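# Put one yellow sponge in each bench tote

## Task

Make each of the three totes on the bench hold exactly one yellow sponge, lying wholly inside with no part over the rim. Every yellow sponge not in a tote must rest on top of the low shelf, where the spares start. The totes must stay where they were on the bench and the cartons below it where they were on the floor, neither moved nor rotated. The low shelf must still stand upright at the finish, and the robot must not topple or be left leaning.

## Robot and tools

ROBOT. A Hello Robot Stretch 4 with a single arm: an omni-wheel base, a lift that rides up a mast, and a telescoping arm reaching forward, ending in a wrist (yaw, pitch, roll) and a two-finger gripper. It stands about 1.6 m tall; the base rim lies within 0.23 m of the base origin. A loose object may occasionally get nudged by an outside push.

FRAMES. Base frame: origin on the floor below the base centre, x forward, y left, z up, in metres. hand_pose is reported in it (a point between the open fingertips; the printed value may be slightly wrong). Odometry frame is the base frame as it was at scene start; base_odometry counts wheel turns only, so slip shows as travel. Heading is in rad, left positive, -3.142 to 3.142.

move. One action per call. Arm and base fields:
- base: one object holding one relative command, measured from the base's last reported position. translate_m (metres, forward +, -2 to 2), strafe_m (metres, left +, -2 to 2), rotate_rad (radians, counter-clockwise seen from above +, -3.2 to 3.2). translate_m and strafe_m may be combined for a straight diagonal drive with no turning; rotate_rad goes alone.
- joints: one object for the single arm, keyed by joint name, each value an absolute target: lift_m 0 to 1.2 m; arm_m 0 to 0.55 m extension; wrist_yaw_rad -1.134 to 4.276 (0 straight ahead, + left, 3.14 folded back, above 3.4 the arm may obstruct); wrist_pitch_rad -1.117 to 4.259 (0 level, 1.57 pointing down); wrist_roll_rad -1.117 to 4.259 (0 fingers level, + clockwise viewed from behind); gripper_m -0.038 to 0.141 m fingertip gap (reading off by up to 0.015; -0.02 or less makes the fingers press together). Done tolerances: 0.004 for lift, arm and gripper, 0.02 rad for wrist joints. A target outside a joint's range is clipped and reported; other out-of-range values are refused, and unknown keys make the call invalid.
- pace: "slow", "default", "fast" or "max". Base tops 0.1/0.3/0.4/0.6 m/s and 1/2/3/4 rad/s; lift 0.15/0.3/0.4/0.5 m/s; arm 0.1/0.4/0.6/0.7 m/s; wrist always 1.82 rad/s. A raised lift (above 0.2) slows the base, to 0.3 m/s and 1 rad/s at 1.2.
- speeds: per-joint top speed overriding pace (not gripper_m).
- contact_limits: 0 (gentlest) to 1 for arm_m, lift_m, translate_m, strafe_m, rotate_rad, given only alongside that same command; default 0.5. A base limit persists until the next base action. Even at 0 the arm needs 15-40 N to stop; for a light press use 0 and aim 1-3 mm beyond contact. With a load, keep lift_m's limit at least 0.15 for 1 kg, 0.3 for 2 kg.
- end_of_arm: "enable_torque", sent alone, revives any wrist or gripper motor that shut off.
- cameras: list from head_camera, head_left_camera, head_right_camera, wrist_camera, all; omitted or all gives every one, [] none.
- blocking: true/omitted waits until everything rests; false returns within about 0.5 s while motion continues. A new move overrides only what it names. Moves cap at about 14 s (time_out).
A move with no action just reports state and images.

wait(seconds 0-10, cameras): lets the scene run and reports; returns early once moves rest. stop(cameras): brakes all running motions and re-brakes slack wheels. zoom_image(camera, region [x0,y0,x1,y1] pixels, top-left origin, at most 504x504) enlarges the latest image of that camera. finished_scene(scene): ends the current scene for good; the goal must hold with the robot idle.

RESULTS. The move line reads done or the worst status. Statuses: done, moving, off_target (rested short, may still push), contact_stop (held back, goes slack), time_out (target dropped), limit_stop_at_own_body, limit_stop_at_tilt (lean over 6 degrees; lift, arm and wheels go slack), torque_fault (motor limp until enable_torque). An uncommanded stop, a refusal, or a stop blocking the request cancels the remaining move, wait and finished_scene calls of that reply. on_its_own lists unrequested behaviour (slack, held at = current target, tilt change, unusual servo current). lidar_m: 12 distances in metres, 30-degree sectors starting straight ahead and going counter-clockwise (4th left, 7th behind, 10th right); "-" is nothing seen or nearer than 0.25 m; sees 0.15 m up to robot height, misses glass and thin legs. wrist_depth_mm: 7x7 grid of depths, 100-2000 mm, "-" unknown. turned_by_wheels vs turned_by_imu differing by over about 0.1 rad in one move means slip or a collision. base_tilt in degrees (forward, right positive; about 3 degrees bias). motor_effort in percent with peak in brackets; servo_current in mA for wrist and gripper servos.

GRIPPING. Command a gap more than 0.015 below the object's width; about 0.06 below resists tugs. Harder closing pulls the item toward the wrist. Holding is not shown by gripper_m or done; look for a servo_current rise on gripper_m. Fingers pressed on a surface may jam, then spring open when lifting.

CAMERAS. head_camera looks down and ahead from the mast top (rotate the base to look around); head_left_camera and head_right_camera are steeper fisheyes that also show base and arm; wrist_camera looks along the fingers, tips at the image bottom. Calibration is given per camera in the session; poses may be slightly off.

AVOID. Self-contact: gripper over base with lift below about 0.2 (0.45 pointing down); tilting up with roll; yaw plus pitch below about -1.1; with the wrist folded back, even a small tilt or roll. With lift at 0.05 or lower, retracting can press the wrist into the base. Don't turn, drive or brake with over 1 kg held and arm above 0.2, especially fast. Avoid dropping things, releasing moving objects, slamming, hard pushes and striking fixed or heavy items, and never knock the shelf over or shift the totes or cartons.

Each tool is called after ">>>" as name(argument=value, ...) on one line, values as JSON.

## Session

>>> move(joints={"lift_m": 0.75}, cameras=["head_camera", "head_left_camera", "head_right_camera"])

>>> zoom_image(camera="head_camera", region=[0, 150, 420, 450])

>>> zoom_image(camera="head_left_camera", region=[0, 220, 420, 600])

>>> zoom_image(camera="head_right_camera", region=[0, 220, 420, 600])

Scene clock: 3.10 s.
move: done
base_odometry: x=+0.000 y=+0.000 heading=+0.000
turned_by_wheels: +0.000
turned_by_imu: +0.000
base_tilt: forward=-0.2 right=+0.9
lidar_m: 0.84 0.83 1.95 1.92 1.50 1.71 1.87 1.25 1.39 2.24 2.61 1.06
base_status: not commanded
joint_positions: lift_m=+0.750 arm_m=+0.001 wrist_yaw_rad=+3.127 wrist_pitch_rad=+0.001 wrist_roll_rad=+0.000 gripper_m=+0.056
joint_status: all done
measured_speeds: all 0
motor_effort: lift_m=+23(27) arm_m=-4(5) wheel_0=+0(1) wheel_1=+0(0) wheel_2=+0(1)
servo_current: wrist_yaw_rad=33(39) wrist_pitch_rad=33(39) wrist_roll_rad=46(59) gripper_m=46(78)
hand_pose: x=-0.1147 y=+0.0917 z=+0.9276 quat_wxyz=(+0.007, -0.001, +0.000, +1.000) (m; base frame)
wrist_depth_mm: 131 132 - - - - - / - 133 193 - - - - / 107 134 181 - - - - / 117 135 259 - - - - / 135 - - - - - 1661 / - - 186 - 188 - 1708 / 225 122 1921 147 1983 1756 1708
pictures: head_camera, head_left_camera, head_right_camera

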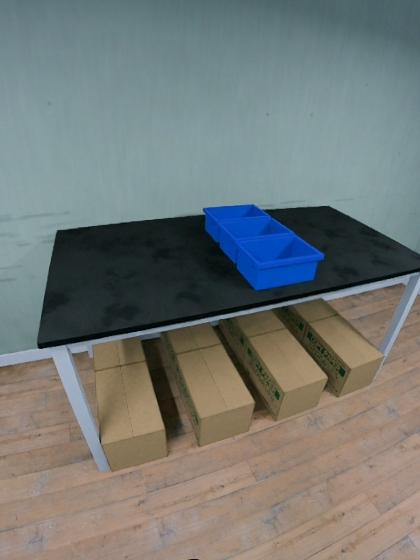

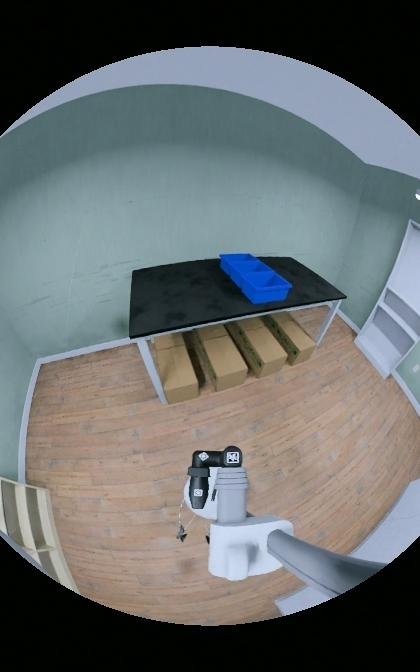

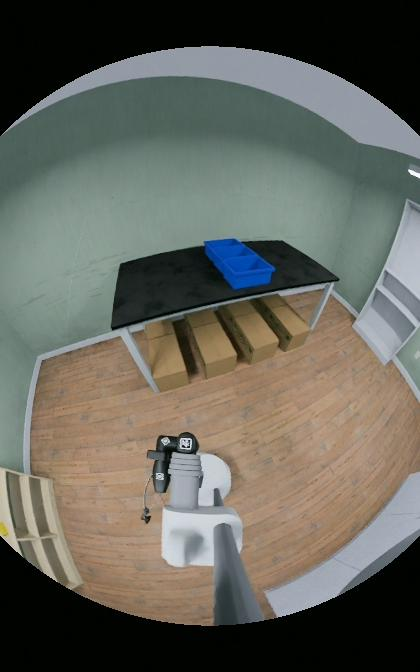

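Scaled by 1.200 from the camera's 420x560 image, which has a finer 1200x1600 frame.

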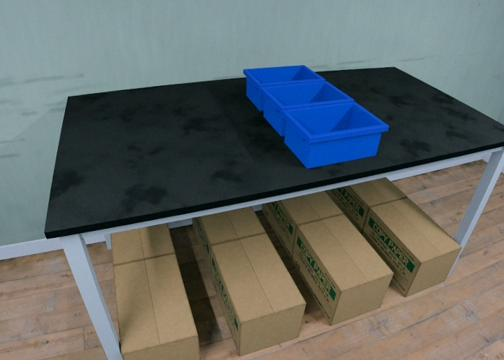

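Scaled by 1.200 from the camera's 420x672 image, which has a finer 600x960 frame.

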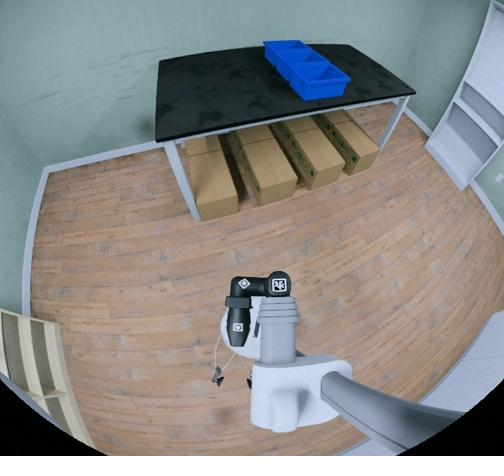

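Scaled by 1.200 from the camera's 420x672 image, which has a finer 600x960 frame.

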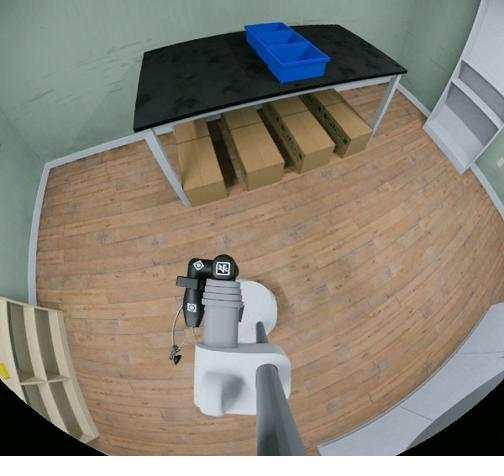

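>>> move(base={"rotate_rad": 0.358}, joints={"lift_m": 1.19, "wrist_yaw_rad": 0, "wrist_pitch_rad": 1.568, "gripper_m": 0.12}, cameras=[])

>>> move(base={"translate_m": 0.52, "strafe_m": -0.58}, cameras=["head_camera", "head_right_camera", "head_left_camera", "wrist_camera"])

>>> move(joints={"arm_m": 0.5, "wrist_pitch_rad": 1.2}, cameras=["wrist_camera"])

>>> move(joints={"arm_m": 0.36, "wrist_pitch_rad": 1.568}, cameras=["wrist_camera"])

>>> move(joints={"arm_m": 0.14}, cameras=["wrist_camera"])

Scene clock: 25.07 s.
move: done
base_odometry: x=+0.000 y=+0.000 heading=+0.357
turned_by_wheels: +0.357
turned_by_imu: +0.353
base_tilt: forward=-0.1 right=+0.9
lidar_m: 0.83 1.83 1.95 1.52 1.58 1.94 1.27 1.32 1.81 2.61 1.22 0.87
base_status: done
joint_positions: lift_m=+1.190 arm_m=+0.001 wrist_yaw_rad=+0.003 wrist_pitch_rad=+1.565 wrist_roll_rad=+0.000 gripper_m=+0.120
joint_status: all done
measured_speeds: all 0
motor_effort: lift_m=+23(27) arm_m=-4(5) wheel_0=-2(8) wheel_1=-3(7) wheel_2=-2(10)
servo_current: wrist_yaw_rad=33(98) wrist_pitch_rad=33(111) wrist_roll_rad=46(59) gripper_m=33(91)
hand_pose: x=+0.1744 y=-0.0874 z=+1.0796 quat_wxyz=(+0.709, -0.001, +0.705, +0.001) (m; base frame)
wrist_depth_mm: 1308 1308 1308 1281 1308 1281 1308 / 1308 1281 1308 1308 1336 1281 1281 / 1281 1308 1308 1308 1336 1336 1336 / 1308 1308 1308 1308 1308 1281 1336 / 1366 1308 1336 1336 1308 1308 1336 / 1336 1336 195 931 193 1366 1336 / 1336 1336 1336 149 1336 1366 1336
pictures: none
No camera images: "cameras" was empty.

Scene clock: 29.13 s.
move: done
base_odometry: x=+0.690 y=-0.362 heading=+0.357
turned_by_wheels: +0.000
turned_by_imu: -0.002
base_tilt: forward=-0.1 right=+0.9
lidar_m: 0.31 0.33 0.47 2.14 2.20 1.84 1.78 1.85 2.44 2.03 0.47 0.34
base_status: done
joint_positions: lift_m=+1.190 arm_m=+0.001 wrist_yaw_rad=+0.003 wrist_pitch_rad=+1.565 wrist_roll_rad=+0.000 gripper_m=+0.120
joint_status: not commanded
measured_speeds: all 0
motor_effort: lift_m=+23(23) arm_m=-4(5) wheel_0=+2(16) wheel_1=-1(8) wheel_2=-1(10)
servo_current: wrist_yaw_rad=26(39) wrist_pitch_rad=39(46) wrist_roll_rad=33(59) gripper_m=39(65)
hand_pose: x=+0.1744 y=-0.0874 z=+1.0796 quat_wxyz=(+0.709, -0.001, +0.705, +0.001) (m; base frame)
wrist_depth_mm: 382 382 379 384 382 384 382 / 384 387 384 394 1060 387 382 / 1042 1229 1042 1281 1118 1308 1336 / 1308 1336 1336 1308 1366 1366 1308 / 1336 1336 1336 1336 1336 1308 1336 / 1366 1308 194 946 193 1308 1336 / 1336 1366 1366 150 1336 1366 1336
pictures: head_camera, head_left_camera, head_right_camera, wrist_camera
camera_calibration:
wrist_camera: T_world_to_cam=[[-0.0263185, -0.999632, 0.00650842, -0.100903], [-0.999611, 0.0263766, 0.00901637, 0.224153], [-0.00918473, -0.00626859, -0.999938, 1.30542], [0, 0, 0, 1]] pos_world=[0.233401, -0.0985951, 1.30398]

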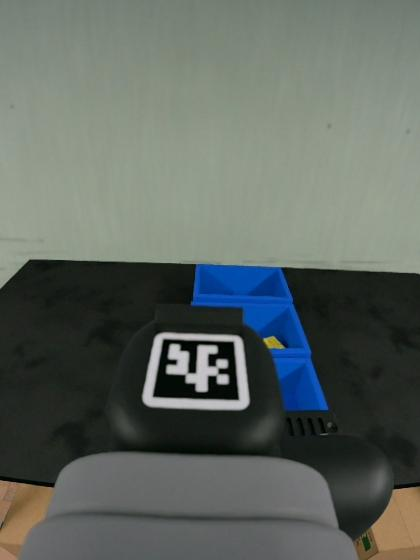

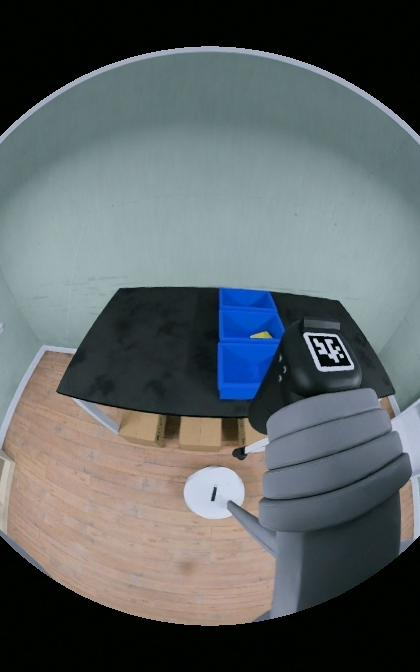

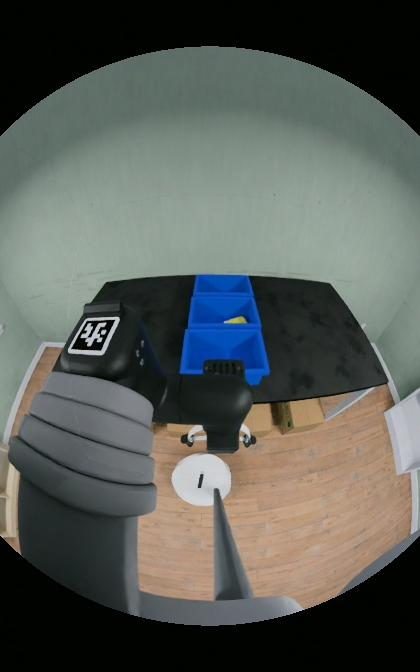

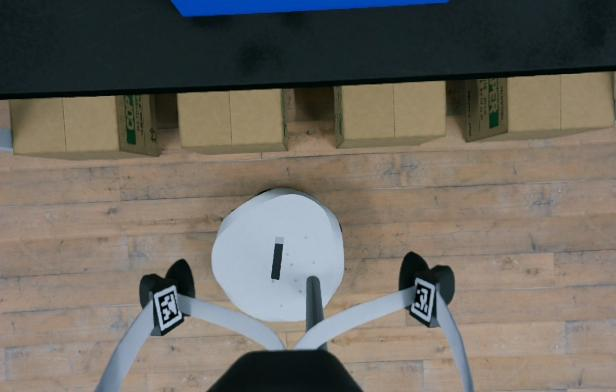

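Scene clock: 31.67 s.
move: done
base_odometry: x=+0.690 y=-0.362 heading=+0.357
turned_by_wheels: +0.000
turned_by_imu: +0.000
base_tilt: forward=-0.2 right=+0.9
lidar_m: 0.31 0.34 0.46 2.13 2.19 1.82 1.78 1.87 2.44 2.04 0.47 0.34
base_status: not commanded
joint_positions: lift_m=+1.190 arm_m=+0.500 wrist_yaw_rad=+0.002 wrist_pitch_rad=+1.205 wrist_roll_rad=+0.000 gripper_m=+0.120
joint_status: all done
measured_speeds: all 0
motor_effort: lift_m=+23(23) arm_m=+6(9) wheel_0=+2(2) wheel_1=-1(1) wheel_2=-1(2)
servo_current: wrist_yaw_rad=33(39) wrist_pitch_rad=39(104) wrist_roll_rad=33(52) gripper_m=39(78)
hand_pose: x=+0.7742 y=-0.0872 z=+1.0987 quat_wxyz=(+0.824, -0.001, +0.567, +0.001) (m; base frame)
wrist_depth_mm: 517 512 387 377 392 504 504 / 488 488 407 430 466 473 477 / 462 462 449 455 449 325 455 / 439 442 427 439 433 407 433 / 418 418 312 329 294 293 413 / 399 392 213 392 194 276 392 / 382 286 349 - 334 329 373
pictures: wrist_camera
camera_calibration:
wrist_camera: T_world_to_cam=[[-0.0270326, -0.999626, -0.0040643, -0.0728711], [-0.938744, 0.0267831, -0.343573, 1.16381], [0.343553, -0.00547235, -0.939117, 0.990241], [0, 0, 0, 1]] pos_world=[0.750348, -0.0985954, 1.32951]

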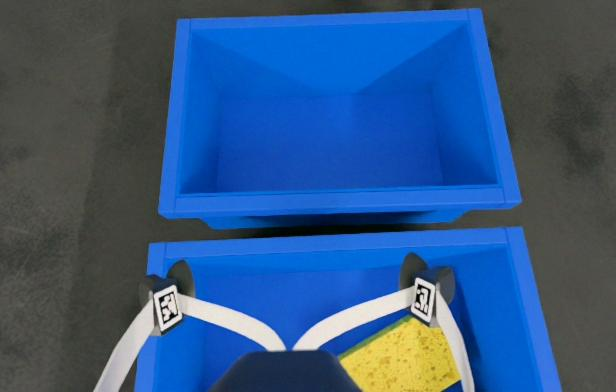

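Scene clock: 33.13 s.
move: done
base_odometry: x=+0.690 y=-0.362 heading=+0.357
turned_by_wheels: +0.000
turned_by_imu: +0.000
base_tilt: forward=-0.2 right=+0.9
lidar_m: 0.30 0.34 0.47 2.14 2.18 1.82 1.78 1.85 2.45 2.04 0.49 0.33
base_status: not commanded
joint_positions: lift_m=+1.190 arm_m=+0.360 wrist_yaw_rad=+0.002 wrist_pitch_rad=+1.565 wrist_roll_rad=+0.000 gripper_m=+0.120
joint_status: all done
measured_speeds: all 0
motor_effort: lift_m=+23(23) arm_m=-6(8) wheel_0=+2(2) wheel_1=-1(1) wheel_2=-1(1)
servo_current: wrist_yaw_rad=33(39) wrist_pitch_rad=33(104) wrist_roll_rad=33(52) gripper_m=52(72)
hand_pose: x=+0.5330 y=-0.0874 z=+1.0796 quat_wxyz=(+0.709, -0.001, +0.705, +0.001) (m; base frame)
wrist_depth_mm: 379 300 377 377 330 272 382 / 384 317 377 379 336 362 384 / 384 384 384 379 382 266 384 / 387 387 267 267 266 272 387 / 389 387 - - - 297 389 / 394 270 181 - 187 283 394 / 397 278 - - - 272 397
pictures: wrist_camera
camera_calibration:
wrist_camera: T_world_to_cam=[[-0.0266183, -0.999624, 0.00651396, -0.0913942], [-0.999603, 0.0266765, 0.00901607, 0.582641], [-0.00918646, -0.00627139, -0.999938, 1.30871], [0, 0, 0, 1]] pos_world=[0.592, -0.0986953, 1.30398]

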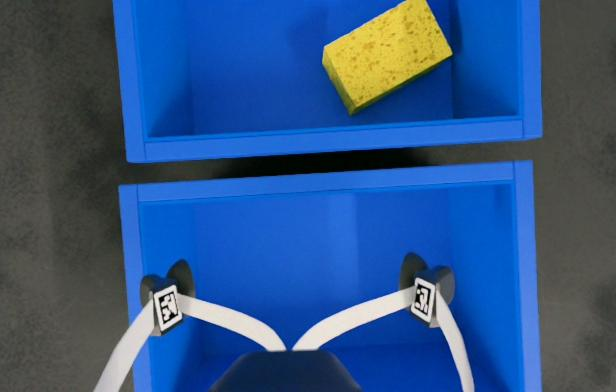

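Scene clock: 34.90 s.
move: done
base_odometry: x=+0.690 y=-0.362 heading=+0.357
turned_by_wheels: +0.000
turned_by_imu: +0.000
base_tilt: forward=-0.1 right=+0.8
lidar_m: 0.32 0.33 0.47 2.14 2.21 1.84 1.78 1.86 2.45 2.03 0.47 0.34
base_status: not commanded
joint_positions: lift_m=+1.190 arm_m=+0.140 wrist_yaw_rad=+0.002 wrist_pitch_rad=+1.565 wrist_roll_rad=+0.000 gripper_m=+0.120
joint_status: all done
measured_speeds: all 0
motor_effort: lift_m=+23(23) arm_m=-6(9) wheel_0=+2(2) wheel_1=+0(1) wheel_2=-1(1)
servo_current: wrist_yaw_rad=33(39) wrist_pitch_rad=39(46) wrist_roll_rad=26(52) gripper_m=46(78)
hand_pose: x=+0.3130 y=-0.0874 z=+1.0796 quat_wxyz=(+0.709, -0.001, +0.705, +0.001) (m; base frame)
wrist_depth_mm: 382 287 - - - 297 382 / 384 281 377 - - 303 387 / 387 382 271 384 387 387 384 / 387 387 387 387 387 387 389 / 1336 1336 1336 1336 1336 1308 1336 / 1366 1366 187 - 193 1336 1366 / 1366 1366 1366 - 1366 1336 1336
pictures: wrist_camera
camera_calibration:
wrist_camera: T_world_to_cam=[[-0.0266175, -0.999624, 0.00651662, -0.097254], [-0.999603, 0.0266764, 0.00911602, 0.362597], [-0.00928644, -0.00627139, -0.999937, 1.30673], [0, 0, 0, 1]] pos_world=[0.372, -0.0986953, 1.30398]

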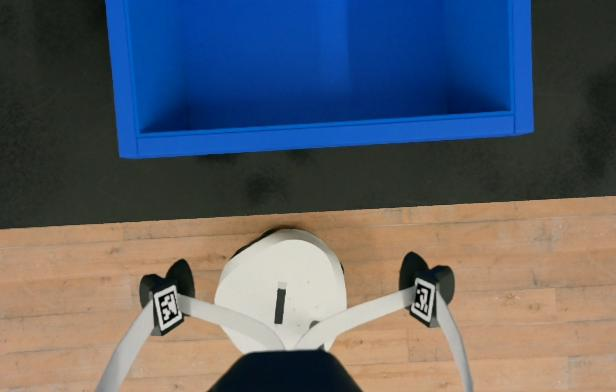

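>>> move(base={"translate_m": -0.23}, joints={"arm_m": 0.0}, pace="fast", cameras=[])

>>> move(base={"rotate_rad": 1.564}, joints={"lift_m": 0.85}, cameras=["head_camera"])

>>> zoom_image(camera="head_camera", region=[0, 150, 300, 350])

Scene clock: 53.23 s.
move: done
base_odometry: x=+0.475 y=-0.442 heading=+0.357
turned_by_wheels: +0.000
turned_by_imu: +0.000
base_tilt: forward=-0.2 right=+0.9
lidar_m: 0.55 0.59 0.79 2.11 2.20 1.61 1.55 1.61 2.45 2.04 0.80 0.57
base_status: done
joint_positions: lift_m=+1.190 arm_m=+0.002 wrist_yaw_rad=+0.002 wrist_pitch_rad=+1.565 wrist_roll_rad=+0.000 gripper_m=+0.120
joint_status: all done
joint sent to its limit — arm_m, lower limit.
measured_speeds: all 0
motor_effort: lift_m=+23(23) arm_m=-5(9) wheel_0=-4(11) wheel_1=-2(8) wheel_2=+1(12)
servo_current: wrist_yaw_rad=26(39) wrist_pitch_rad=33(46) wrist_roll_rad=33(52) gripper_m=52(65)
hand_pose: x=+0.1744 y=-0.0874 z=+1.0796 quat_wxyz=(+0.709, -0.001, +0.705, +0.001) (m; base frame)
wrist_depth_mm: 1008 1160 1025 1308 1025 1281 - / 1160 1281 1281 1308 1308 1308 1336 / 1308 1308 1308 1336 1336 1336 1308 / 1336 1336 1308 1308 1366 1308 1336 / 1336 1336 1308 1336 1281 1336 1336 / 1308 1336 195 931 194 1366 1336 / 1336 1308 1336 - 1366 1336 1336
pictures: none
No camera images: "cameras" was empty.

Scene clock: 56.03 s.
move: done
base_odometry: x=+0.474 y=-0.442 heading=+1.920
turned_by_wheels: +1.563
turned_by_imu: +1.541
base_tilt: forward=-0.1 right=+0.9
lidar_m: 2.10 2.17 1.60 1.53 1.59 2.46 2.05 0.84 0.59 0.54 0.57 0.76
base_status: done
joint_positions: lift_m=+0.850 arm_m=+0.002 wrist_yaw_rad=+0.002 wrist_pitch_rad=+1.565 wrist_roll_rad=+0.000 gripper_m=+0.120
joint_status: all done
measured_speeds: all 0
motor_effort: lift_m=+17(20) arm_m=-5(6) wheel_0=-4(12) wheel_1=-4(8) wheel_2=-3(8)
servo_current: wrist_yaw_rad=26(39) wrist_pitch_rad=33(46) wrist_roll_rad=52(59) gripper_m=20(72)
hand_pose: x=+0.1744 y=-0.0874 z=+0.7401 quat_wxyz=(+0.709, -0.001, +0.705, +0.001) (m; base frame)
wrist_depth_mm: 946 946 976 946 960 931 691 / 960 976 960 960 960 946 946 / 976 976 960 976 960 976 960 / 991 976 976 960 946 976 699 / 976 991 - - 976 960 699 / 976 976 181 - 194 991 976 / 976 976 976 - 991 976 788
pictures: head_camera

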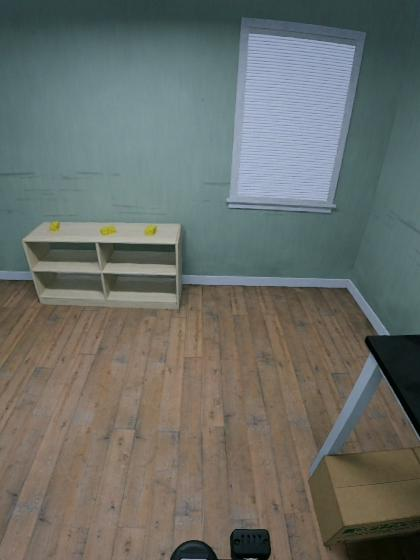

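Scaled by 1.680 from the camera's 420x560 image, which has a finer 1200x1600 frame.

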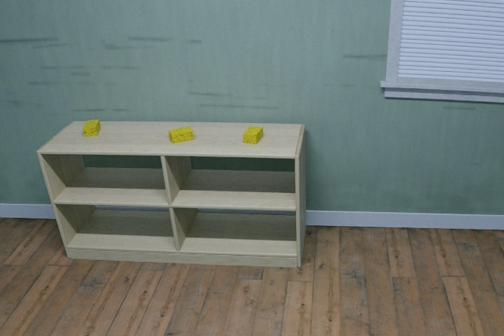

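>>> move(base={"translate_m": 1.73, "strafe_m": 0.525}, pace="fast", cameras=["head_camera"])

>>> move(joints={"arm_m": 0.36}, cameras=["wrist_camera"])

Scene clock: 70.83 s.
move: done
base_odometry: x=-0.611 y=+1.004 heading=+1.920
turned_by_wheels: +0.000
turned_by_imu: +0.003
base_tilt: forward=-0.3 right=+0.9
lidar_m: 0.36 0.38 0.54 1.62 1.71 1.61 3.85 1.51 1.42 1.96 1.04 0.39
base_status: done
joint_positions: lift_m=+0.850 arm_m=+0.002 wrist_yaw_rad=+0.002 wrist_pitch_rad=+1.565 wrist_roll_rad=+0.000 gripper_m=+0.120
joint_status: not commanded
measured_speeds: all 0
motor_effort: lift_m=+17(17) arm_m=-5(6) wheel_0=+4(10) wheel_1=+0(11) wheel_2=+0(15)
servo_current: wrist_yaw_rad=33(39) wrist_pitch_rad=33(46) wrist_roll_rad=39(52) gripper_m=39(78)
hand_pose: x=+0.1744 y=-0.0874 z=+0.7401 quat_wxyz=(+0.709, -0.001, +0.705, +0.001) (m; base frame)
wrist_depth_mm: 347 349 351 364 615 421 960 / 591 609 615 621 621 960 946 / 976 976 976 976 976 960 960 / 946 960 991 960 991 960 960 / 991 960 - - 991 991 991 / 991 991 181 - 194 1008 991 / 991 991 991 - 991 991 991
pictures: head_camera

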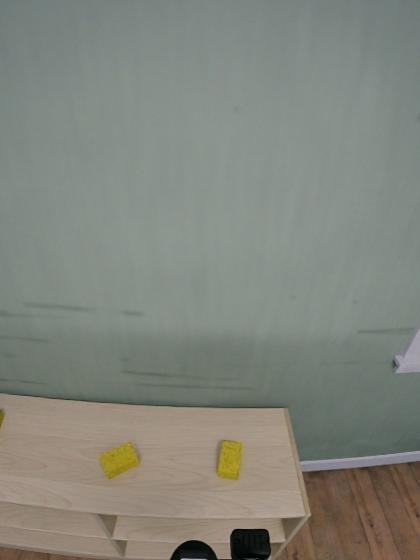

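Scene clock: 73.00 s.
move: done
base_odometry: x=-0.611 y=+1.004 heading=+1.920
turned_by_wheels: +0.000
turned_by_imu: +0.000
base_tilt: forward=-0.2 right=+0.9
lidar_m: 0.36 0.40 0.54 1.62 1.70 1.60 3.88 1.52 1.40 1.95 1.08 0.38
base_status: not commanded
joint_positions: lift_m=+0.850 arm_m=+0.360 wrist_yaw_rad=+0.002 wrist_pitch_rad=+1.565 wrist_roll_rad=+0.000 gripper_m=+0.120
joint_status: all done
measured_speeds: all 0
motor_effort: lift_m=+17(17) arm_m=+6(10) wheel_0=+4(4) wheel_1=+0(0) wheel_2=+0(0)
servo_current: wrist_yaw_rad=20(39) wrist_pitch_rad=33(46) wrist_roll_rad=46(59) gripper_m=59(65)
hand_pose: x=+0.5327 y=-0.0874 z=+0.7401 quat_wxyz=(+0.709, -0.001, +0.705, +0.001) (m; base frame)
wrist_depth_mm: 349 347 347 347 349 345 480 / 347 349 351 347 349 349 759 / 351 351 351 349 349 349 976 / 349 353 351 307 355 353 976 / 353 355 353 309 353 351 976 / 355 355 213 355 195 355 976 / 355 357 353 - 357 355 991
pictures: wrist_camera
camera_calibration:
wrist_camera: T_world_to_cam=[[-0.0267167, -0.999622, 0.00652115, -0.0891392], [-0.999599, 0.0267762, 0.00921587, 0.585216], [-0.00938699, -0.00627232, -0.999936, 0.96935], [0, 0, 0, 1]] pos_world=[0.591699, -0.0986953, 0.964476]

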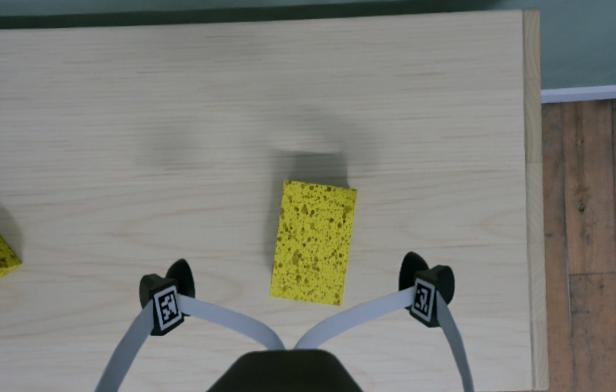

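>>> move(base={"strafe_m": -0.018}, joints={"wrist_roll_rad": 0.13, "arm_m": 0.3755, "lift_m": 0.79}, cameras=["wrist_camera"])

Scene clock: 79.40 s.
move: done
base_odometry: x=-0.594 y=+1.010 heading=+1.921
turned_by_wheels: +0.000
turned_by_imu: +0.000
base_tilt: forward=-0.2 right=+0.8
lidar_m: 0.37 0.40 0.54 1.62 1.72 1.62 3.87 1.48 1.39 1.94 1.04 0.39
base_status: done
joint_positions: lift_m=+0.790 arm_m=+0.375 wrist_yaw_rad=+0.002 wrist_pitch_rad=+1.565 wrist_roll_rad=+0.127 gripper_m=+0.120
joint_status: all done
measured_speeds: all 0
motor_effort: lift_m=+17(18) arm_m=+6(8) wheel_0=+2(14) wheel_1=+2(8) wheel_2=+0(2)
servo_current: wrist_yaw_rad=33(39) wrist_pitch_rad=39(46) wrist_roll_rad=39(78) gripper_m=59(65)
hand_pose: x=+0.5482 y=-0.0874 z=+0.6801 quat_wxyz=(+0.708, +0.044, +0.704, -0.044) (m; base frame)
wrist_depth_mm: 310 287 286 285 286 287 640 / 289 287 286 287 289 289 891 / 287 290 289 289 290 291 904 / 290 291 290 291 291 291 294 / 293 293 291 246 293 293 294 / 294 293 249 248 212 296 296 / 294 298 297 - 297 298 298
pictures: wrist_camera
camera_calibration:
wrist_camera: T_world_to_cam=[[-0.153574, -0.988121, 0.00569477, -0.0171544], [-0.988087, 0.153622, 0.00923114, 0.606022], [-0.00999632, -0.00420926, -0.999941, 0.910023], [0, 0, 0, 1]] pos_world=[0.605264, -0.106219, 0.904473]

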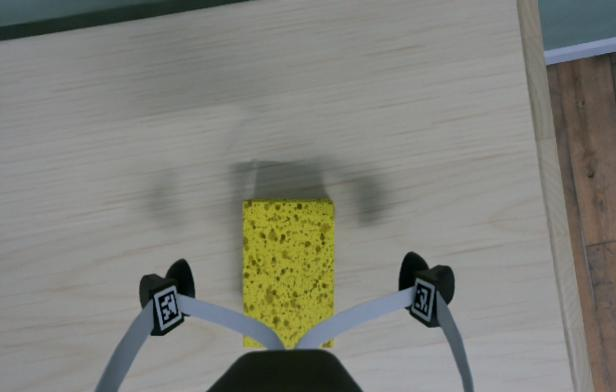

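>>> move(joints={"lift_m": 0.736}, cameras=[])

>>> move(joints={"gripper_m": 0.02}, cameras=[])

>>> move(joints={"lift_m": 0.9}, cameras=["wrist_camera"])

>>> move(joints={"arm_m": 0.0, "wrist_roll_rad": 0}, base={"translate_m": -1.75, "strafe_m": -0.507}, pace="fast", cameras=[])

>>> move(base={"rotate_rad": -1.564}, joints={"lift_m": 1.19}, cameras=[])

>>> move(base={"translate_m": 0.33}, joints={"wrist_pitch_rad": 1.2, "arm_m": 0.1}, cameras=["head_right_camera", "wrist_camera"])

>>> move(joints={"arm_m": 0.55}, cameras=["wrist_camera"])

Scene clock: 90.37 s.
move: done
base_odometry: x=-0.594 y=+1.010 heading=+1.921
turned_by_wheels: +0.000
turned_by_imu: +0.000
base_tilt: forward=-0.2 right=+0.9
lidar_m: 0.37 0.39 0.54 1.64 1.72 1.61 3.87 1.52 1.41 1.92 1.06 0.38
base_status: not commanded
joint_positions: lift_m=+0.737 arm_m=+0.375 wrist_yaw_rad=+0.002 wrist_pitch_rad=+1.565 wrist_roll_rad=+0.127 gripper_m=+0.120
joint_status: all done
measured_speeds: all 0
motor_effort: lift_m=+12(18) arm_m=+6(6) wheel_0=+2(2) wheel_1=+2(2) wheel_2=+0(0)
servo_current: wrist_yaw_rad=33(33) wrist_pitch_rad=33(46) wrist_roll_rad=39(59) gripper_m=39(72)
hand_pose: x=+0.5481 y=-0.0874 z=+0.6264 quat_wxyz=(+0.708, +0.044, +0.704, -0.044) (m; base frame)
wrist_depth_mm: 234 235 235 236 236 235 236 / 236 236 236 236 237 238 237 / 237 236 238 237 238 237 238 / 239 238 238 238 239 239 240 / 240 241 239 194 240 241 240 / 241 241 196 196 212 242 243 / 242 242 243 - 245 244 245
pictures: none
No camera images: "cameras" was empty.

Scene clock: 92.23 s.
move: done
base_odometry: x=-0.594 y=+1.010 heading=+1.921
turned_by_wheels: +0.000
turned_by_imu: +0.000
base_tilt: forward=-0.2 right=+0.9
lidar_m: 0.36 0.39 0.55 1.63 1.71 1.62 3.90 1.50 1.41 1.94 1.06 0.39
base_status: not commanded
joint_positions: lift_m=+0.736 arm_m=+0.375 wrist_yaw_rad=+0.002 wrist_pitch_rad=+1.565 wrist_roll_rad=+0.128 gripper_m=+0.021
joint_status: all done
measured_speeds: all 0
motor_effort: lift_m=+16(16) arm_m=+6(6) wheel_0=+2(2) wheel_1=+2(2) wheel_2=+0(0)
servo_current: wrist_yaw_rad=26(39) wrist_pitch_rad=39(39) wrist_roll_rad=46(59) gripper_m=104(215)
hand_pose: x=+0.5481 y=-0.0874 z=+0.6261 quat_wxyz=(+0.708, +0.044, +0.704, -0.044) (m; base frame)
wrist_depth_mm: 233 233 231 233 234 233 233 / 233 234 235 233 236 235 236 / 235 236 236 236 235 236 236 / 237 237 236 236 237 236 237 / 237 238 237 187 238 239 239 / 239 239 186 187 183 240 241 / 240 242 241 189 241 242 243
pictures: none
No camera images: "cameras" was empty.

Scene clock: 94.00 s.
move: done
base_odometry: x=-0.594 y=+1.010 heading=+1.921
turned_by_wheels: +0.000
turned_by_imu: +0.000
base_tilt: forward=-0.1 right=+0.9
lidar_m: 0.37 0.38 0.53 1.63 1.73 1.63 3.87 1.50 1.40 1.93 1.06 0.39
base_status: not commanded
joint_positions: lift_m=+0.900 arm_m=+0.375 wrist_yaw_rad=+0.002 wrist_pitch_rad=+1.565 wrist_roll_rad=+0.128 gripper_m=+0.021
joint_status: all done
measured_speeds: all 0
motor_effort: lift_m=+23(26) arm_m=+5(6) wheel_0=+2(2) wheel_1=+2(2) wheel_2=+0(0)
servo_current: wrist_yaw_rad=33(39) wrist_pitch_rad=33(39) wrist_roll_rad=39(52) gripper_m=91(104)
hand_pose: x=+0.5481 y=-0.0874 z=+0.7896 quat_wxyz=(+0.708, +0.044, +0.704, -0.044) (m; base frame)
wrist_depth_mm: 340 370 404 410 394 517 647 / 402 394 399 399 399 399 1008 / 397 402 399 399 399 399 1008 / 399 402 402 397 402 404 1025 / 404 402 404 187 402 404 1025 / 404 407 186 187 182 410 1042 / 407 407 410 189 407 1060 1060
pictures: wrist_camera
camera_calibration:
wrist_camera: T_world_to_cam=[[-0.153669, -0.988106, 0.00574271, -0.0177675], [-0.988069, 0.153719, 0.0095275, 0.60471], [-0.0102969, -0.00421011, -0.999938, 1.0197], [0, 0, 0, 1]] pos_world=[0.605264, -0.106219, 1.01397]

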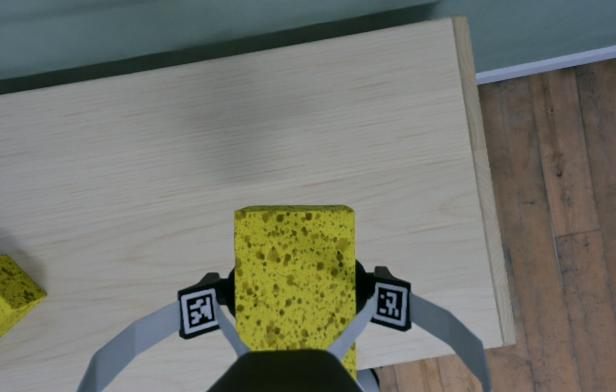

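Scene clock: 100.10 s.
move: done
base_odometry: x=+0.482 y=-0.461 heading=+1.920
turned_by_wheels: +0.000
turned_by_imu: -0.002
base_tilt: forward=-0.2 right=+0.8
lidar_m: 2.13 2.20 1.59 1.54 1.57 2.44 2.04 0.83 0.56 0.55 0.55 0.77
base_status: done
joint_positions: lift_m=+0.900 arm_m=+0.002 wrist_yaw_rad=+0.002 wrist_pitch_rad=+1.565 wrist_roll_rad=+0.002 gripper_m=+0.021
joint_status: all done
joint sent to its limit — arm_m, lower limit.
measured_speeds: all 0
motor_effort: lift_m=+23(23) arm_m=-6(9) wheel_0=-2(11) wheel_1=-1(12) wheel_2=-1(13)
servo_current: wrist_yaw_rad=33(39) wrist_pitch_rad=33(46) wrist_roll_rad=52(104) gripper_m=65(104)
hand_pose: x=+0.1743 y=-0.0874 z=+0.7896 quat_wxyz=(+0.709, +0.000, +0.705, +0.000) (m; base frame)
wrist_depth_mm: 1008 1008 1008 991 991 931 732 / 991 1025 1008 1042 1008 1008 1008 / 1042 1025 1025 1025 1042 1025 741 / 1025 1025 1042 1008 1025 991 750 / 1042 1042 211 186 1042 1025 750 / 1042 1042 186 187 182 1042 1042 / 1042 1042 1042 189 1060 976 798
pictures: none
No camera images: "cameras" was empty.

Scene clock: 102.37 s.
move: done
base_odometry: x=+0.482 y=-0.461 heading=+0.357
turned_by_wheels: -1.563
turned_by_imu: -1.541
base_tilt: forward=-0.2 right=+0.9
lidar_m: 0.53 0.58 0.80 2.12 2.22 1.60 1.55 1.62 2.44 2.01 0.79 0.57
base_status: done
joint_positions: lift_m=+1.190 arm_m=+0.002 wrist_yaw_rad=+0.002 wrist_pitch_rad=+1.565 wrist_roll_rad=+0.002 gripper_m=+0.021
joint_status: all done
measured_speeds: all 0
motor_effort: lift_m=+23(26) arm_m=-5(6) wheel_0=+3(11) wheel_1=+0(10) wheel_2=+4(10)
servo_current: wrist_yaw_rad=33(39) wrist_pitch_rad=33(46) wrist_roll_rad=46(59) gripper_m=72(98)
hand_pose: x=+0.1743 y=-0.0874 z=+1.0796 quat_wxyz=(+0.709, +0.000, +0.705, +0.000) (m; base frame)
wrist_depth_mm: 1042 1138 1042 1308 1025 1308 - / 1160 1281 1281 1308 1308 1308 1308 / 1308 1281 1308 1308 1336 1308 1336 / 1336 1336 1308 1308 1308 1336 1336 / 1366 1308 1160 187 1336 1366 1308 / 1308 1336 186 188 181 1366 1336 / 1336 1366 1366 189 1366 1366 1366
pictures: none
No camera images: "cameras" was empty.

Scene clock: 104.93 s.
move: done
base_odometry: x=+0.791 y=-0.345 heading=+0.357
turned_by_wheels: +0.000
turned_by_imu: +0.000
base_tilt: forward=-0.1 right=+0.9
lidar_m: 0.25 0.25 0.33 2.16 2.20 1.93 1.87 1.97 2.11 0.95 0.34 0.25
base_status: done
joint_positions: lift_m=+1.190 arm_m=+0.100 wrist_yaw_rad=+0.002 wrist_pitch_rad=+1.205 wrist_roll_rad=+0.002 gripper_m=+0.021
joint_status: all done
measured_speeds: all 0
motor_effort: lift_m=+23(23) arm_m=+6(9) wheel_0=+3(11) wheel_1=+2(7) wheel_2=+0(11)
servo_current: wrist_yaw_rad=26(39) wrist_pitch_rad=33(98) wrist_roll_rad=39(52) gripper_m=91(104)
hand_pose: x=+0.3741 y=-0.0872 z=+1.0987 quat_wxyz=(+0.824, +0.000, +0.567, +0.000) (m; base frame)
wrist_depth_mm: 521 512 - - 469 500 508 / 488 484 480 469 430 469 473 / 466 452 329 330 329 449 452 / 442 433 - 206 430 347 433 / 418 307 207 187 387 325 410 / 399 283 186 188 181 300 392 / 384 148 - 189 - 262 375
pictures: head_right_camera, wrist_camera
camera_calibration:
wrist_camera: T_world_to_cam=[[-0.0291069, -0.999565, -0.0047944, -0.0820818], [-0.938763, 0.0289832, -0.343344, 0.788225], [0.343333, -0.00549284, -0.939198, 1.12784], [0, 0, 0, 1]] pos_world=[0.350341, -0.0986962, 1.32951]

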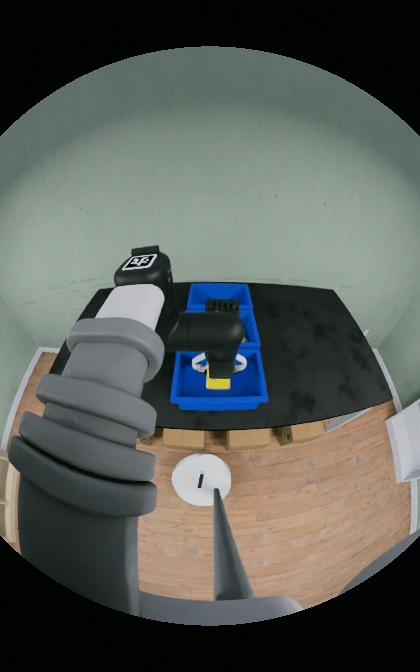

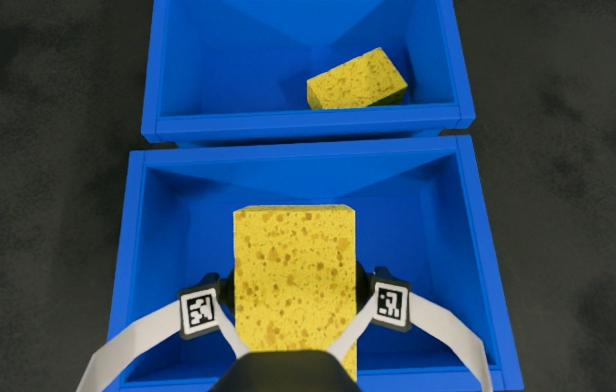

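Scene clock: 107.33 s.
move: done
base_odometry: x=+0.791 y=-0.345 heading=+0.357
turned_by_wheels: +0.000
turned_by_imu: +0.000
base_tilt: forward=-0.1 right=+0.8
lidar_m: 0.25 0.25 0.32 2.17 2.21 1.93 1.87 1.97 2.11 0.94 0.32 0.25
base_status: not commanded
joint_positions: lift_m=+1.190 arm_m=+0.550 wrist_yaw_rad=+0.002 wrist_pitch_rad=+1.205 wrist_roll_rad=+0.002 gripper_m=+0.021
joint_status: all done
measured_speeds: all 0
motor_effort: lift_m=+23(23) arm_m=+5(8) wheel_0=+3(3) wheel_1=+2(2) wheel_2=+0(0)
servo_current: wrist_yaw_rad=26(39) wrist_pitch_rad=33(46) wrist_roll_rad=46(52) gripper_m=78(98)
hand_pose: x=+0.8242 y=-0.0872 z=+1.0987 quat_wxyz=(+0.824, +0.000, +0.567, +0.000) (m; base frame)
wrist_depth_mm: 473 480 480 488 496 492 492 / 492 488 484 484 477 477 477 / 466 462 462 459 459 459 455 / 442 430 345 319 387 418 424 / 418 410 404 186 407 296 404 / 397 332 186 188 183 276 392 / 382 264 373 188 375 263 377
pictures: wrist_camera
camera_calibration:
wrist_camera: T_world_to_cam=[[-0.0290107, -0.999568, -0.0047671, -0.0690972], [-0.938689, 0.0288823, -0.343553, 1.21088], [0.343542, -0.0054919, -0.939121, 0.973075], [0, 0, 0, 1]] pos_world=[0.800341, -0.0986962, 1.32951]

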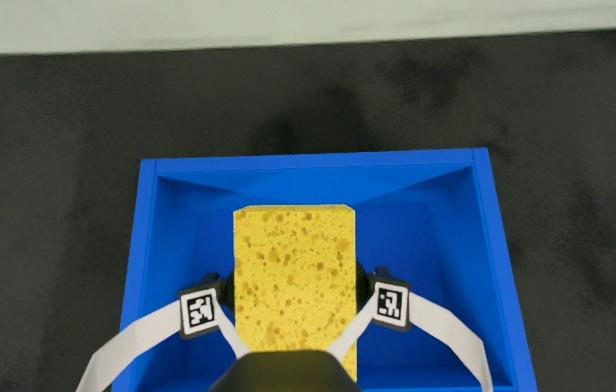

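Same as scene 2. Lower and release.

>>> move(joints={"lift_m": 1.07}, cameras=["wrist_camera"])

>>> move(joints={"lift_m": 1.034}, pace="slow", contact_limits={"lift_m": 0.2}, cameras=[])

>>> move(joints={"gripper_m": 0.055}, cameras=[])

>>> move(joints={"gripper_m": 0.1}, cameras=[])

>>> move(joints={"lift_m": 1.19}, cameras=["wrist_camera"])

>>> move(base={"translate_m": -0.33}, joints={"arm_m": 0.0, "wrist_pitch_rad": 1.568, "gripper_m": 0.12}, cameras=[], pace="fast")

>>> move(base={"rotate_rad": 1.564}, joints={"lift_m": 0.85}, cameras=["head_camera"])

Scene clock: 124.10 s.
move: done
base_odometry: x=+0.791 y=-0.345 heading=+0.357
turned_by_wheels: +0.000
turned_by_imu: +0.000
base_tilt: forward=-0.2 right=+0.9
lidar_m: 0.25 0.25 0.32 2.17 2.22 1.96 1.87 1.96 2.11 0.94 0.34 0.25
base_status: not commanded
joint_positions: lift_m=+1.070 arm_m=+0.550 wrist_yaw_rad=+0.002 wrist_pitch_rad=+1.205 wrist_roll_rad=+0.002 gripper_m=+0.021
joint_status: all done
measured_speeds: all 0
motor_effort: lift_m=+17(21) arm_m=+6(6) wheel_0=+3(3) wheel_1=+2(2) wheel_2=+0(0)
servo_current: wrist_yaw_rad=33(39) wrist_pitch_rad=46(46) wrist_roll_rad=46(52) gripper_m=65(98)
hand_pose: x=+0.8242 y=-0.0872 z=+0.9792 quat_wxyz=(+0.824, +0.000, +0.567, +0.000) (m; base frame)
wrist_depth_mm: 362 362 362 359 359 357 355 / 342 211 214 216 208 211 203 / 211 237 254 257 263 255 213 / 199 268 304 303 301 273 205 / 187 265 287 187 290 281 216 / 179 233 186 187 183 273 218 / 178 218 264 189 263 259 211
pictures: wrist_camera
camera_calibration:
wrist_camera: T_world_to_cam=[[-0.0290107, -0.999568, -0.0047671, -0.0696668], [-0.938689, 0.0288823, -0.343553, 1.16982], [0.343542, -0.0054919, -0.939121, 0.86085], [0, 0, 0, 1]] pos_world=[0.800341, -0.0986962, 1.21001]

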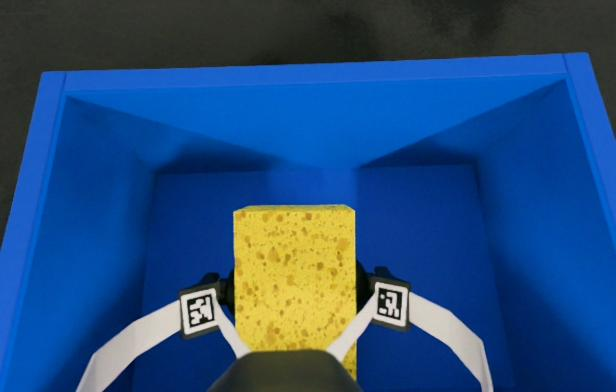

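Scene clock: 125.23 s.
move: done
base_odometry: x=+0.791 y=-0.345 heading=+0.357
turned_by_wheels: +0.000
turned_by_imu: +0.000
base_tilt: forward=-0.2 right=+0.8
lidar_m: 0.25 0.25 0.32 2.16 2.21 1.94 1.88 1.97 2.09 0.94 0.33 0.25
base_status: not commanded
joint_positions: lift_m=+1.034 arm_m=+0.550 wrist_yaw_rad=+0.002 wrist_pitch_rad=+1.204 wrist_roll_rad=+0.002 gripper_m=+0.021
joint_status: all done
measured_speeds: all 0
motor_effort: lift_m=+15(17) arm_m=+5(6) wheel_0=+3(3) wheel_1=+2(2) wheel_2=+0(0)
servo_current: wrist_yaw_rad=33(39) wrist_pitch_rad=33(46) wrist_roll_rad=46(52) gripper_m=65(98)
contact_limits: lift_m 0.2
hand_pose: x=+0.8245 y=-0.0872 z=+0.9435 quat_wxyz=(+0.824, +0.000, +0.566, +0.000) (m; base frame)
wrist_depth_mm: 327 325 324 324 171 174 176 / 176 190 191 193 196 199 201 / 182 248 251 255 257 252 213 / 181 264 268 267 266 263 206 / 180 252 254 187 253 252 217 / 179 232 186 188 182 243 220 / 178 217 232 187 230 227 211
pictures: none
No camera images: "cameras" was empty.

Scene clock: 126.37 s.
move: done
base_odometry: x=+0.791 y=-0.345 heading=+0.357
turned_by_wheels: +0.000
turned_by_imu: +0.000
base_tilt: forward=-0.1 right=+0.9
lidar_m: 0.25 0.25 0.32 2.17 2.21 1.93 1.88 1.95 2.13 0.94 0.34 0.25
base_status: not commanded
joint_positions: lift_m=+1.034 arm_m=+0.550 wrist_yaw_rad=+0.002 wrist_pitch_rad=+1.204 wrist_roll_rad=+0.002 gripper_m=+0.055
joint_status: all done
measured_speeds: all 0
motor_effort: lift_m=+16(16) arm_m=+6(6) wheel_0=+3(3) wheel_1=+2(2) wheel_2=+0(0)
servo_current: wrist_yaw_rad=39(39) wrist_pitch_rad=39(46) wrist_roll_rad=46(59) gripper_m=33(85)
contact_limits: lift_m 0.2
hand_pose: x=+0.8245 y=-0.0872 z=+0.9434 quat_wxyz=(+0.824, +0.000, +0.566, +0.000) (m; base frame)
wrist_depth_mm: 322 322 322 171 173 169 171 / 176 190 192 196 200 201 195 / 183 239 254 257 263 252 213 / 181 264 267 265 264 259 204 / 181 250 251 203 252 252 216 / 179 241 193 195 195 241 218 / 179 219 232 - 229 229 220
pictures: none
No camera images: "cameras" was empty.

Scene clock: 127.67 s.
move: done
base_odometry: x=+0.791 y=-0.345 heading=+0.357
turned_by_wheels: +0.000
turned_by_imu: +0.000
base_tilt: forward=-0.2 right=+0.9
lidar_m: 0.25 0.25 0.33 2.18 2.22 1.94 1.88 1.96 2.11 0.95 0.34 0.25
base_status: not commanded
joint_positions: lift_m=+1.034 arm_m=+0.550 wrist_yaw_rad=+0.002 wrist_pitch_rad=+1.204 wrist_roll_rad=+0.002 gripper_m=+0.100
joint_status: all done
measured_speeds: all 0
motor_effort: lift_m=+16(16) arm_m=+5(6) wheel_0=+3(3) wheel_1=+2(3) wheel_2=+0(0)
servo_current: wrist_yaw_rad=33(39) wrist_pitch_rad=26(46) wrist_roll_rad=52(52) gripper_m=33(85)
contact_limits: lift_m 0.2
hand_pose: x=+0.8245 y=-0.0872 z=+0.9434 quat_wxyz=(+0.824, +0.000, +0.566, +0.000) (m; base frame)
wrist_depth_mm: 322 322 322 171 173 170 171 / 176 190 193 196 200 201 195 / 183 239 254 259 265 252 213 / 182 264 266 266 264 262 205 / 180 249 251 207 253 252 216 / 179 233 198 198 191 242 218 / 178 217 231 - 231 228 221
pictures: none
No camera images: "cameras" was empty.

Scene clock: 129.40 s.
move: done
base_odometry: x=+0.791 y=-0.345 heading=+0.357
turned_by_wheels: +0.000
turned_by_imu: +0.000
base_tilt: forward=-0.1 right=+0.9
lidar_m: 0.25 0.25 0.32 2.17 2.21 1.95 1.88 1.98 2.12 0.92 0.32 0.25
base_status: not commanded
joint_positions: lift_m=+1.190 arm_m=+0.550 wrist_yaw_rad=+0.002 wrist_pitch_rad=+1.204 wrist_roll_rad=+0.002 gripper_m=+0.100
joint_status: all done
measured_speeds: all 0
motor_effort: lift_m=+23(26) arm_m=+5(6) wheel_0=+3(3) wheel_1=+2(2) wheel_2=+0(0)
servo_current: wrist_yaw_rad=33(39) wrist_pitch_rad=33(39) wrist_roll_rad=39(59) gripper_m=39(72)
hand_pose: x=+0.8245 y=-0.0872 z=+1.0988 quat_wxyz=(+0.824, +0.000, +0.566, +0.000) (m; base frame)
wrist_depth_mm: 477 477 488 492 496 496 496 / 492 488 488 484 484 473 477 / 462 459 466 459 462 455 452 / 439 433 373 379 392 421 430 / 418 338 410 407 413 294 410 / 397 309 198 351 191 278 392 / 384 279 375 - 377 265 373
pictures: wrist_camera
camera_calibration:
wrist_camera: T_world_to_cam=[[-0.0290066, -0.999568, -0.00480447, -0.0690508], [-0.938254, 0.0288844, -0.34474, 1.21211], [0.344729, -0.00549192, -0.938686, 0.971547], [0, 0, 0, 1]] pos_world=[0.800341, -0.0986962, 1.32951]

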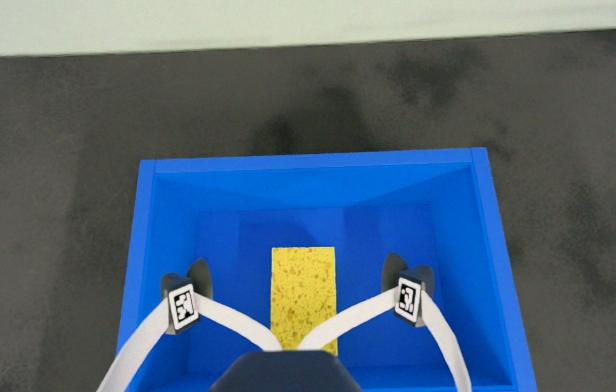

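Scene clock: 131.97 s.
move: done
base_odometry: x=+0.482 y=-0.461 heading=+0.357
turned_by_wheels: +0.000
turned_by_imu: +0.000
base_tilt: forward=-0.2 right=+1.0
lidar_m: 0.54 0.56 0.78 2.12 2.21 1.60 1.55 1.61 2.44 2.02 0.81 0.57
base_status: done
joint_positions: lift_m=+1.190 arm_m=+0.002 wrist_yaw_rad=+0.002 wrist_pitch_rad=+1.565 wrist_roll_rad=+0.002 gripper_m=+0.120
joint_status: all done
joint sent to its limit — arm_m, lower limit.
measured_speeds: all 0
motor_effort: lift_m=+23(23) arm_m=-5(8) wheel_0=-3(10) wheel_1=-3(7) wheel_2=+3(13)
servo_current: wrist_yaw_rad=26(39) wrist_pitch_rad=26(111) wrist_roll_rad=52(59) gripper_m=52(85)
hand_pose: x=+0.1744 y=-0.0874 z=+1.0796 quat_wxyz=(+0.709, +0.000, +0.705, +0.000) (m; base frame)
wrist_depth_mm: 1042 1118 1025 1281 1042 1336 - / 1138 1281 1229 1308 1308 1336 1308 / 1281 1308 1308 1308 1308 1308 1336 / 1336 1308 1308 1336 1336 1336 1308 / 1336 1308 1336 1336 1308 1336 1336 / 1336 1336 195 931 193 1366 1397 / 1366 1336 1366 - 1366 1336 1366
pictures: none
No camera images: "cameras" was empty.

Scene clock: 134.77 s.
move: done
base_odometry: x=+0.482 y=-0.461 heading=+1.920
turned_by_wheels: +1.563
turned_by_imu: +1.541
base_tilt: forward=-0.2 right=+0.9
lidar_m: 2.12 2.21 1.61 1.51 1.58 2.46 2.02 0.83 0.58 0.54 0.58 0.77
base_status: done
joint_positions: lift_m=+0.850 arm_m=+0.002 wrist_yaw_rad=+0.002 wrist_pitch_rad=+1.565 wrist_roll_rad=+0.002 gripper_m=+0.120
joint_status: all done
measured_speeds: all 0
motor_effort: lift_m=+16(22) arm_m=-6(6) wheel_0=-4(11) wheel_1=-3(9) wheel_2=-5(10)
servo_current: wrist_yaw_rad=26(39) wrist_pitch_rad=39(39) wrist_roll_rad=26(52) gripper_m=46(72)
hand_pose: x=+0.1744 y=-0.0874 z=+0.7401 quat_wxyz=(+0.709, +0.000, +0.705, +0.000) (m; base frame)
wrist_depth_mm: 960 946 960 960 960 917 691 / 976 960 960 946 946 960 960 / 976 976 976 960 960 976 715 / 976 976 991 976 960 960 691 / 1008 991 - - 976 976 707 / 976 991 181 - 193 976 976 / 1008 991 991 - 991 1008 778
pictures: head_camera

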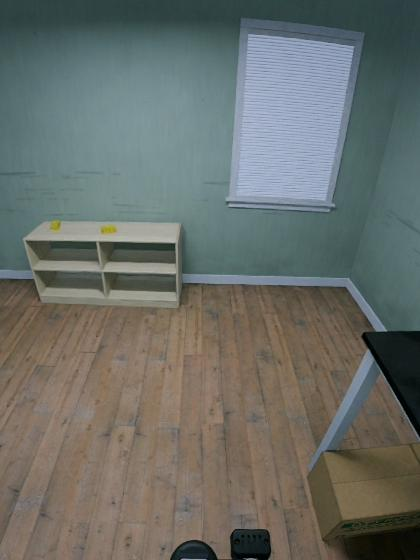

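>>> move(base={"translate_m": 1.75, "strafe_m": 0.832}, pace="fast", cameras=[])

>>> move(joints={"arm_m": 0.36}, cameras=["wrist_camera"])

Scene clock: 148.03 s.
move: done
base_odometry: x=-0.900 y=+0.898 heading=+1.920
turned_by_wheels: +0.000
turned_by_imu: +0.005
base_tilt: forward=-0.1 right=+0.8
lidar_m: 0.37 0.39 0.54 1.31 1.41 1.43 2.91 2.01 1.67 2.26 0.57 0.38
base_status: done
joint_positions: lift_m=+0.850 arm_m=+0.002 wrist_yaw_rad=+0.002 wrist_pitch_rad=+1.565 wrist_roll_rad=+0.002 gripper_m=+0.120
joint_status: not commanded
measured_speeds: all 0
motor_effort: lift_m=+17(17) arm_m=-6(6) wheel_0=+4(9) wheel_1=-1(11) wheel_2=+0(13)
servo_current: wrist_yaw_rad=39(39) wrist_pitch_rad=39(46) wrist_roll_rad=39(65) gripper_m=26(72)
hand_pose: x=+0.1744 y=-0.0874 z=+0.7401 quat_wxyz=(+0.709, +0.000, +0.705, +0.000) (m; base frame)
wrist_depth_mm: 345 345 349 353 609 615 609 / 621 621 615 621 615 621 750 / 960 960 976 976 960 960 976 / 976 976 976 960 976 976 976 / 976 976 - - 960 991 976 / 976 991 181 - 193 976 976 / 1008 991 976 - 991 991 991
pictures: none
No camera images: "cameras" was empty.

Scene clock: 150.20 s.
move: done
base_odometry: x=-0.900 y=+0.898 heading=+1.920
turned_by_wheels: +0.000
turned_by_imu: +0.000
base_tilt: forward=-0.1 right=+0.9
lidar_m: 0.36 0.39 0.54 1.30 1.40 1.43 2.91 2.01 1.67 2.25 0.56 0.38
base_status: not commanded
joint_positions: lift_m=+0.850 arm_m=+0.360 wrist_yaw_rad=+0.002 wrist_pitch_rad=+1.565 wrist_roll_rad=+0.002 gripper_m=+0.120
joint_status: all done
measured_speeds: all 0
motor_effort: lift_m=+17(17) arm_m=+6(8) wheel_0=+4(4) wheel_1=-1(1) wheel_2=+0(1)
servo_current: wrist_yaw_rad=33(39) wrist_pitch_rad=33(46) wrist_roll_rad=59(59) gripper_m=33(78)
hand_pose: x=+0.5327 y=-0.0874 z=+0.7401 quat_wxyz=(+0.709, +0.000, +0.705, +0.000) (m; base frame)
wrist_depth_mm: 357 362 349 349 347 349 349 / 349 347 349 347 347 349 347 / 351 347 349 351 351 351 353 / 349 353 353 351 353 353 353 / 351 355 353 309 355 353 355 / 353 355 213 357 194 355 355 / 357 359 355 - 357 357 357
pictures: wrist_camera
camera_calibration:
wrist_camera: T_world_to_cam=[[-0.0287173, -0.999567, 0.00645568, -0.0879878], [-0.999544, 0.0287755, 0.00911677, 0.585473], [-0.00929858, -0.00619093, -0.999938, 0.969306], [0, 0, 0, 1]] pos_world=[0.591692, -0.0987961, 0.964476]

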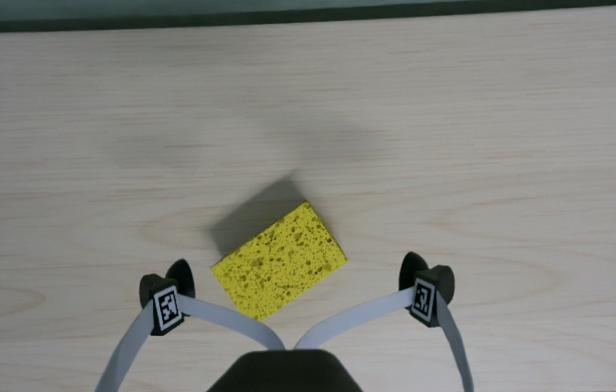

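>>> move(base={"strafe_m": 0.011}, joints={"wrist_roll_rad": 0.96, "lift_m": 0.79}, cameras=["wrist_camera"])

Scene clock: 159.40 s.
move: done
base_odometry: x=-0.910 y=+0.895 heading=+1.920
turned_by_wheels: +0.000
turned_by_imu: +0.000
base_tilt: forward=-0.1 right=+0.9
lidar_m: 0.36 0.38 0.55 1.29 1.36 1.42 2.87 1.99 1.68 2.28 0.55 0.38
base_status: done
joint_positions: lift_m=+0.790 arm_m=+0.360 wrist_yaw_rad=+0.002 wrist_pitch_rad=+1.565 wrist_roll_rad=+0.957 gripper_m=+0.120
joint_status: all done
measured_speeds: all 0
motor_effort: lift_m=+17(17) arm_m=+6(6) wheel_0=-2(11) wheel_1=+1(9) wheel_2=+0(1)
servo_current: wrist_yaw_rad=33(33) wrist_pitch_rad=33(46) wrist_roll_rad=39(124) gripper_m=52(72)
hand_pose: x=+0.5327 y=-0.0874 z=+0.6801 quat_wxyz=(+0.630, +0.326, +0.626, -0.324) (m; base frame)
wrist_depth_mm: 274 287 286 287 289 289 290 / 293 287 287 287 290 291 291 / 289 287 289 289 291 294 294 / 289 290 291 293 293 294 931 / 289 293 293 247 293 296 931 / 291 291 248 247 213 296 931 / 291 293 297 - 297 - 715
pictures: wrist_camera
camera_calibration:
wrist_camera: T_world_to_cam=[[-0.832841, -0.55351, 0.00158537, 0.383029], [-0.553457, 0.832794, 0.0118137, 0.416834], [-0.00785929, 0.0089615, -0.999929, 0.909954], [0, 0, 0, 1]] pos_world=[0.556853, -0.143281, 0.904358]

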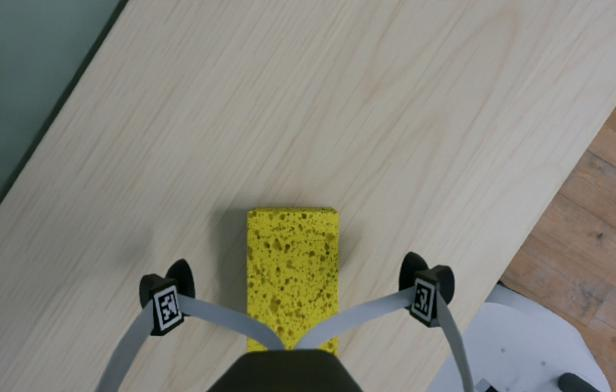

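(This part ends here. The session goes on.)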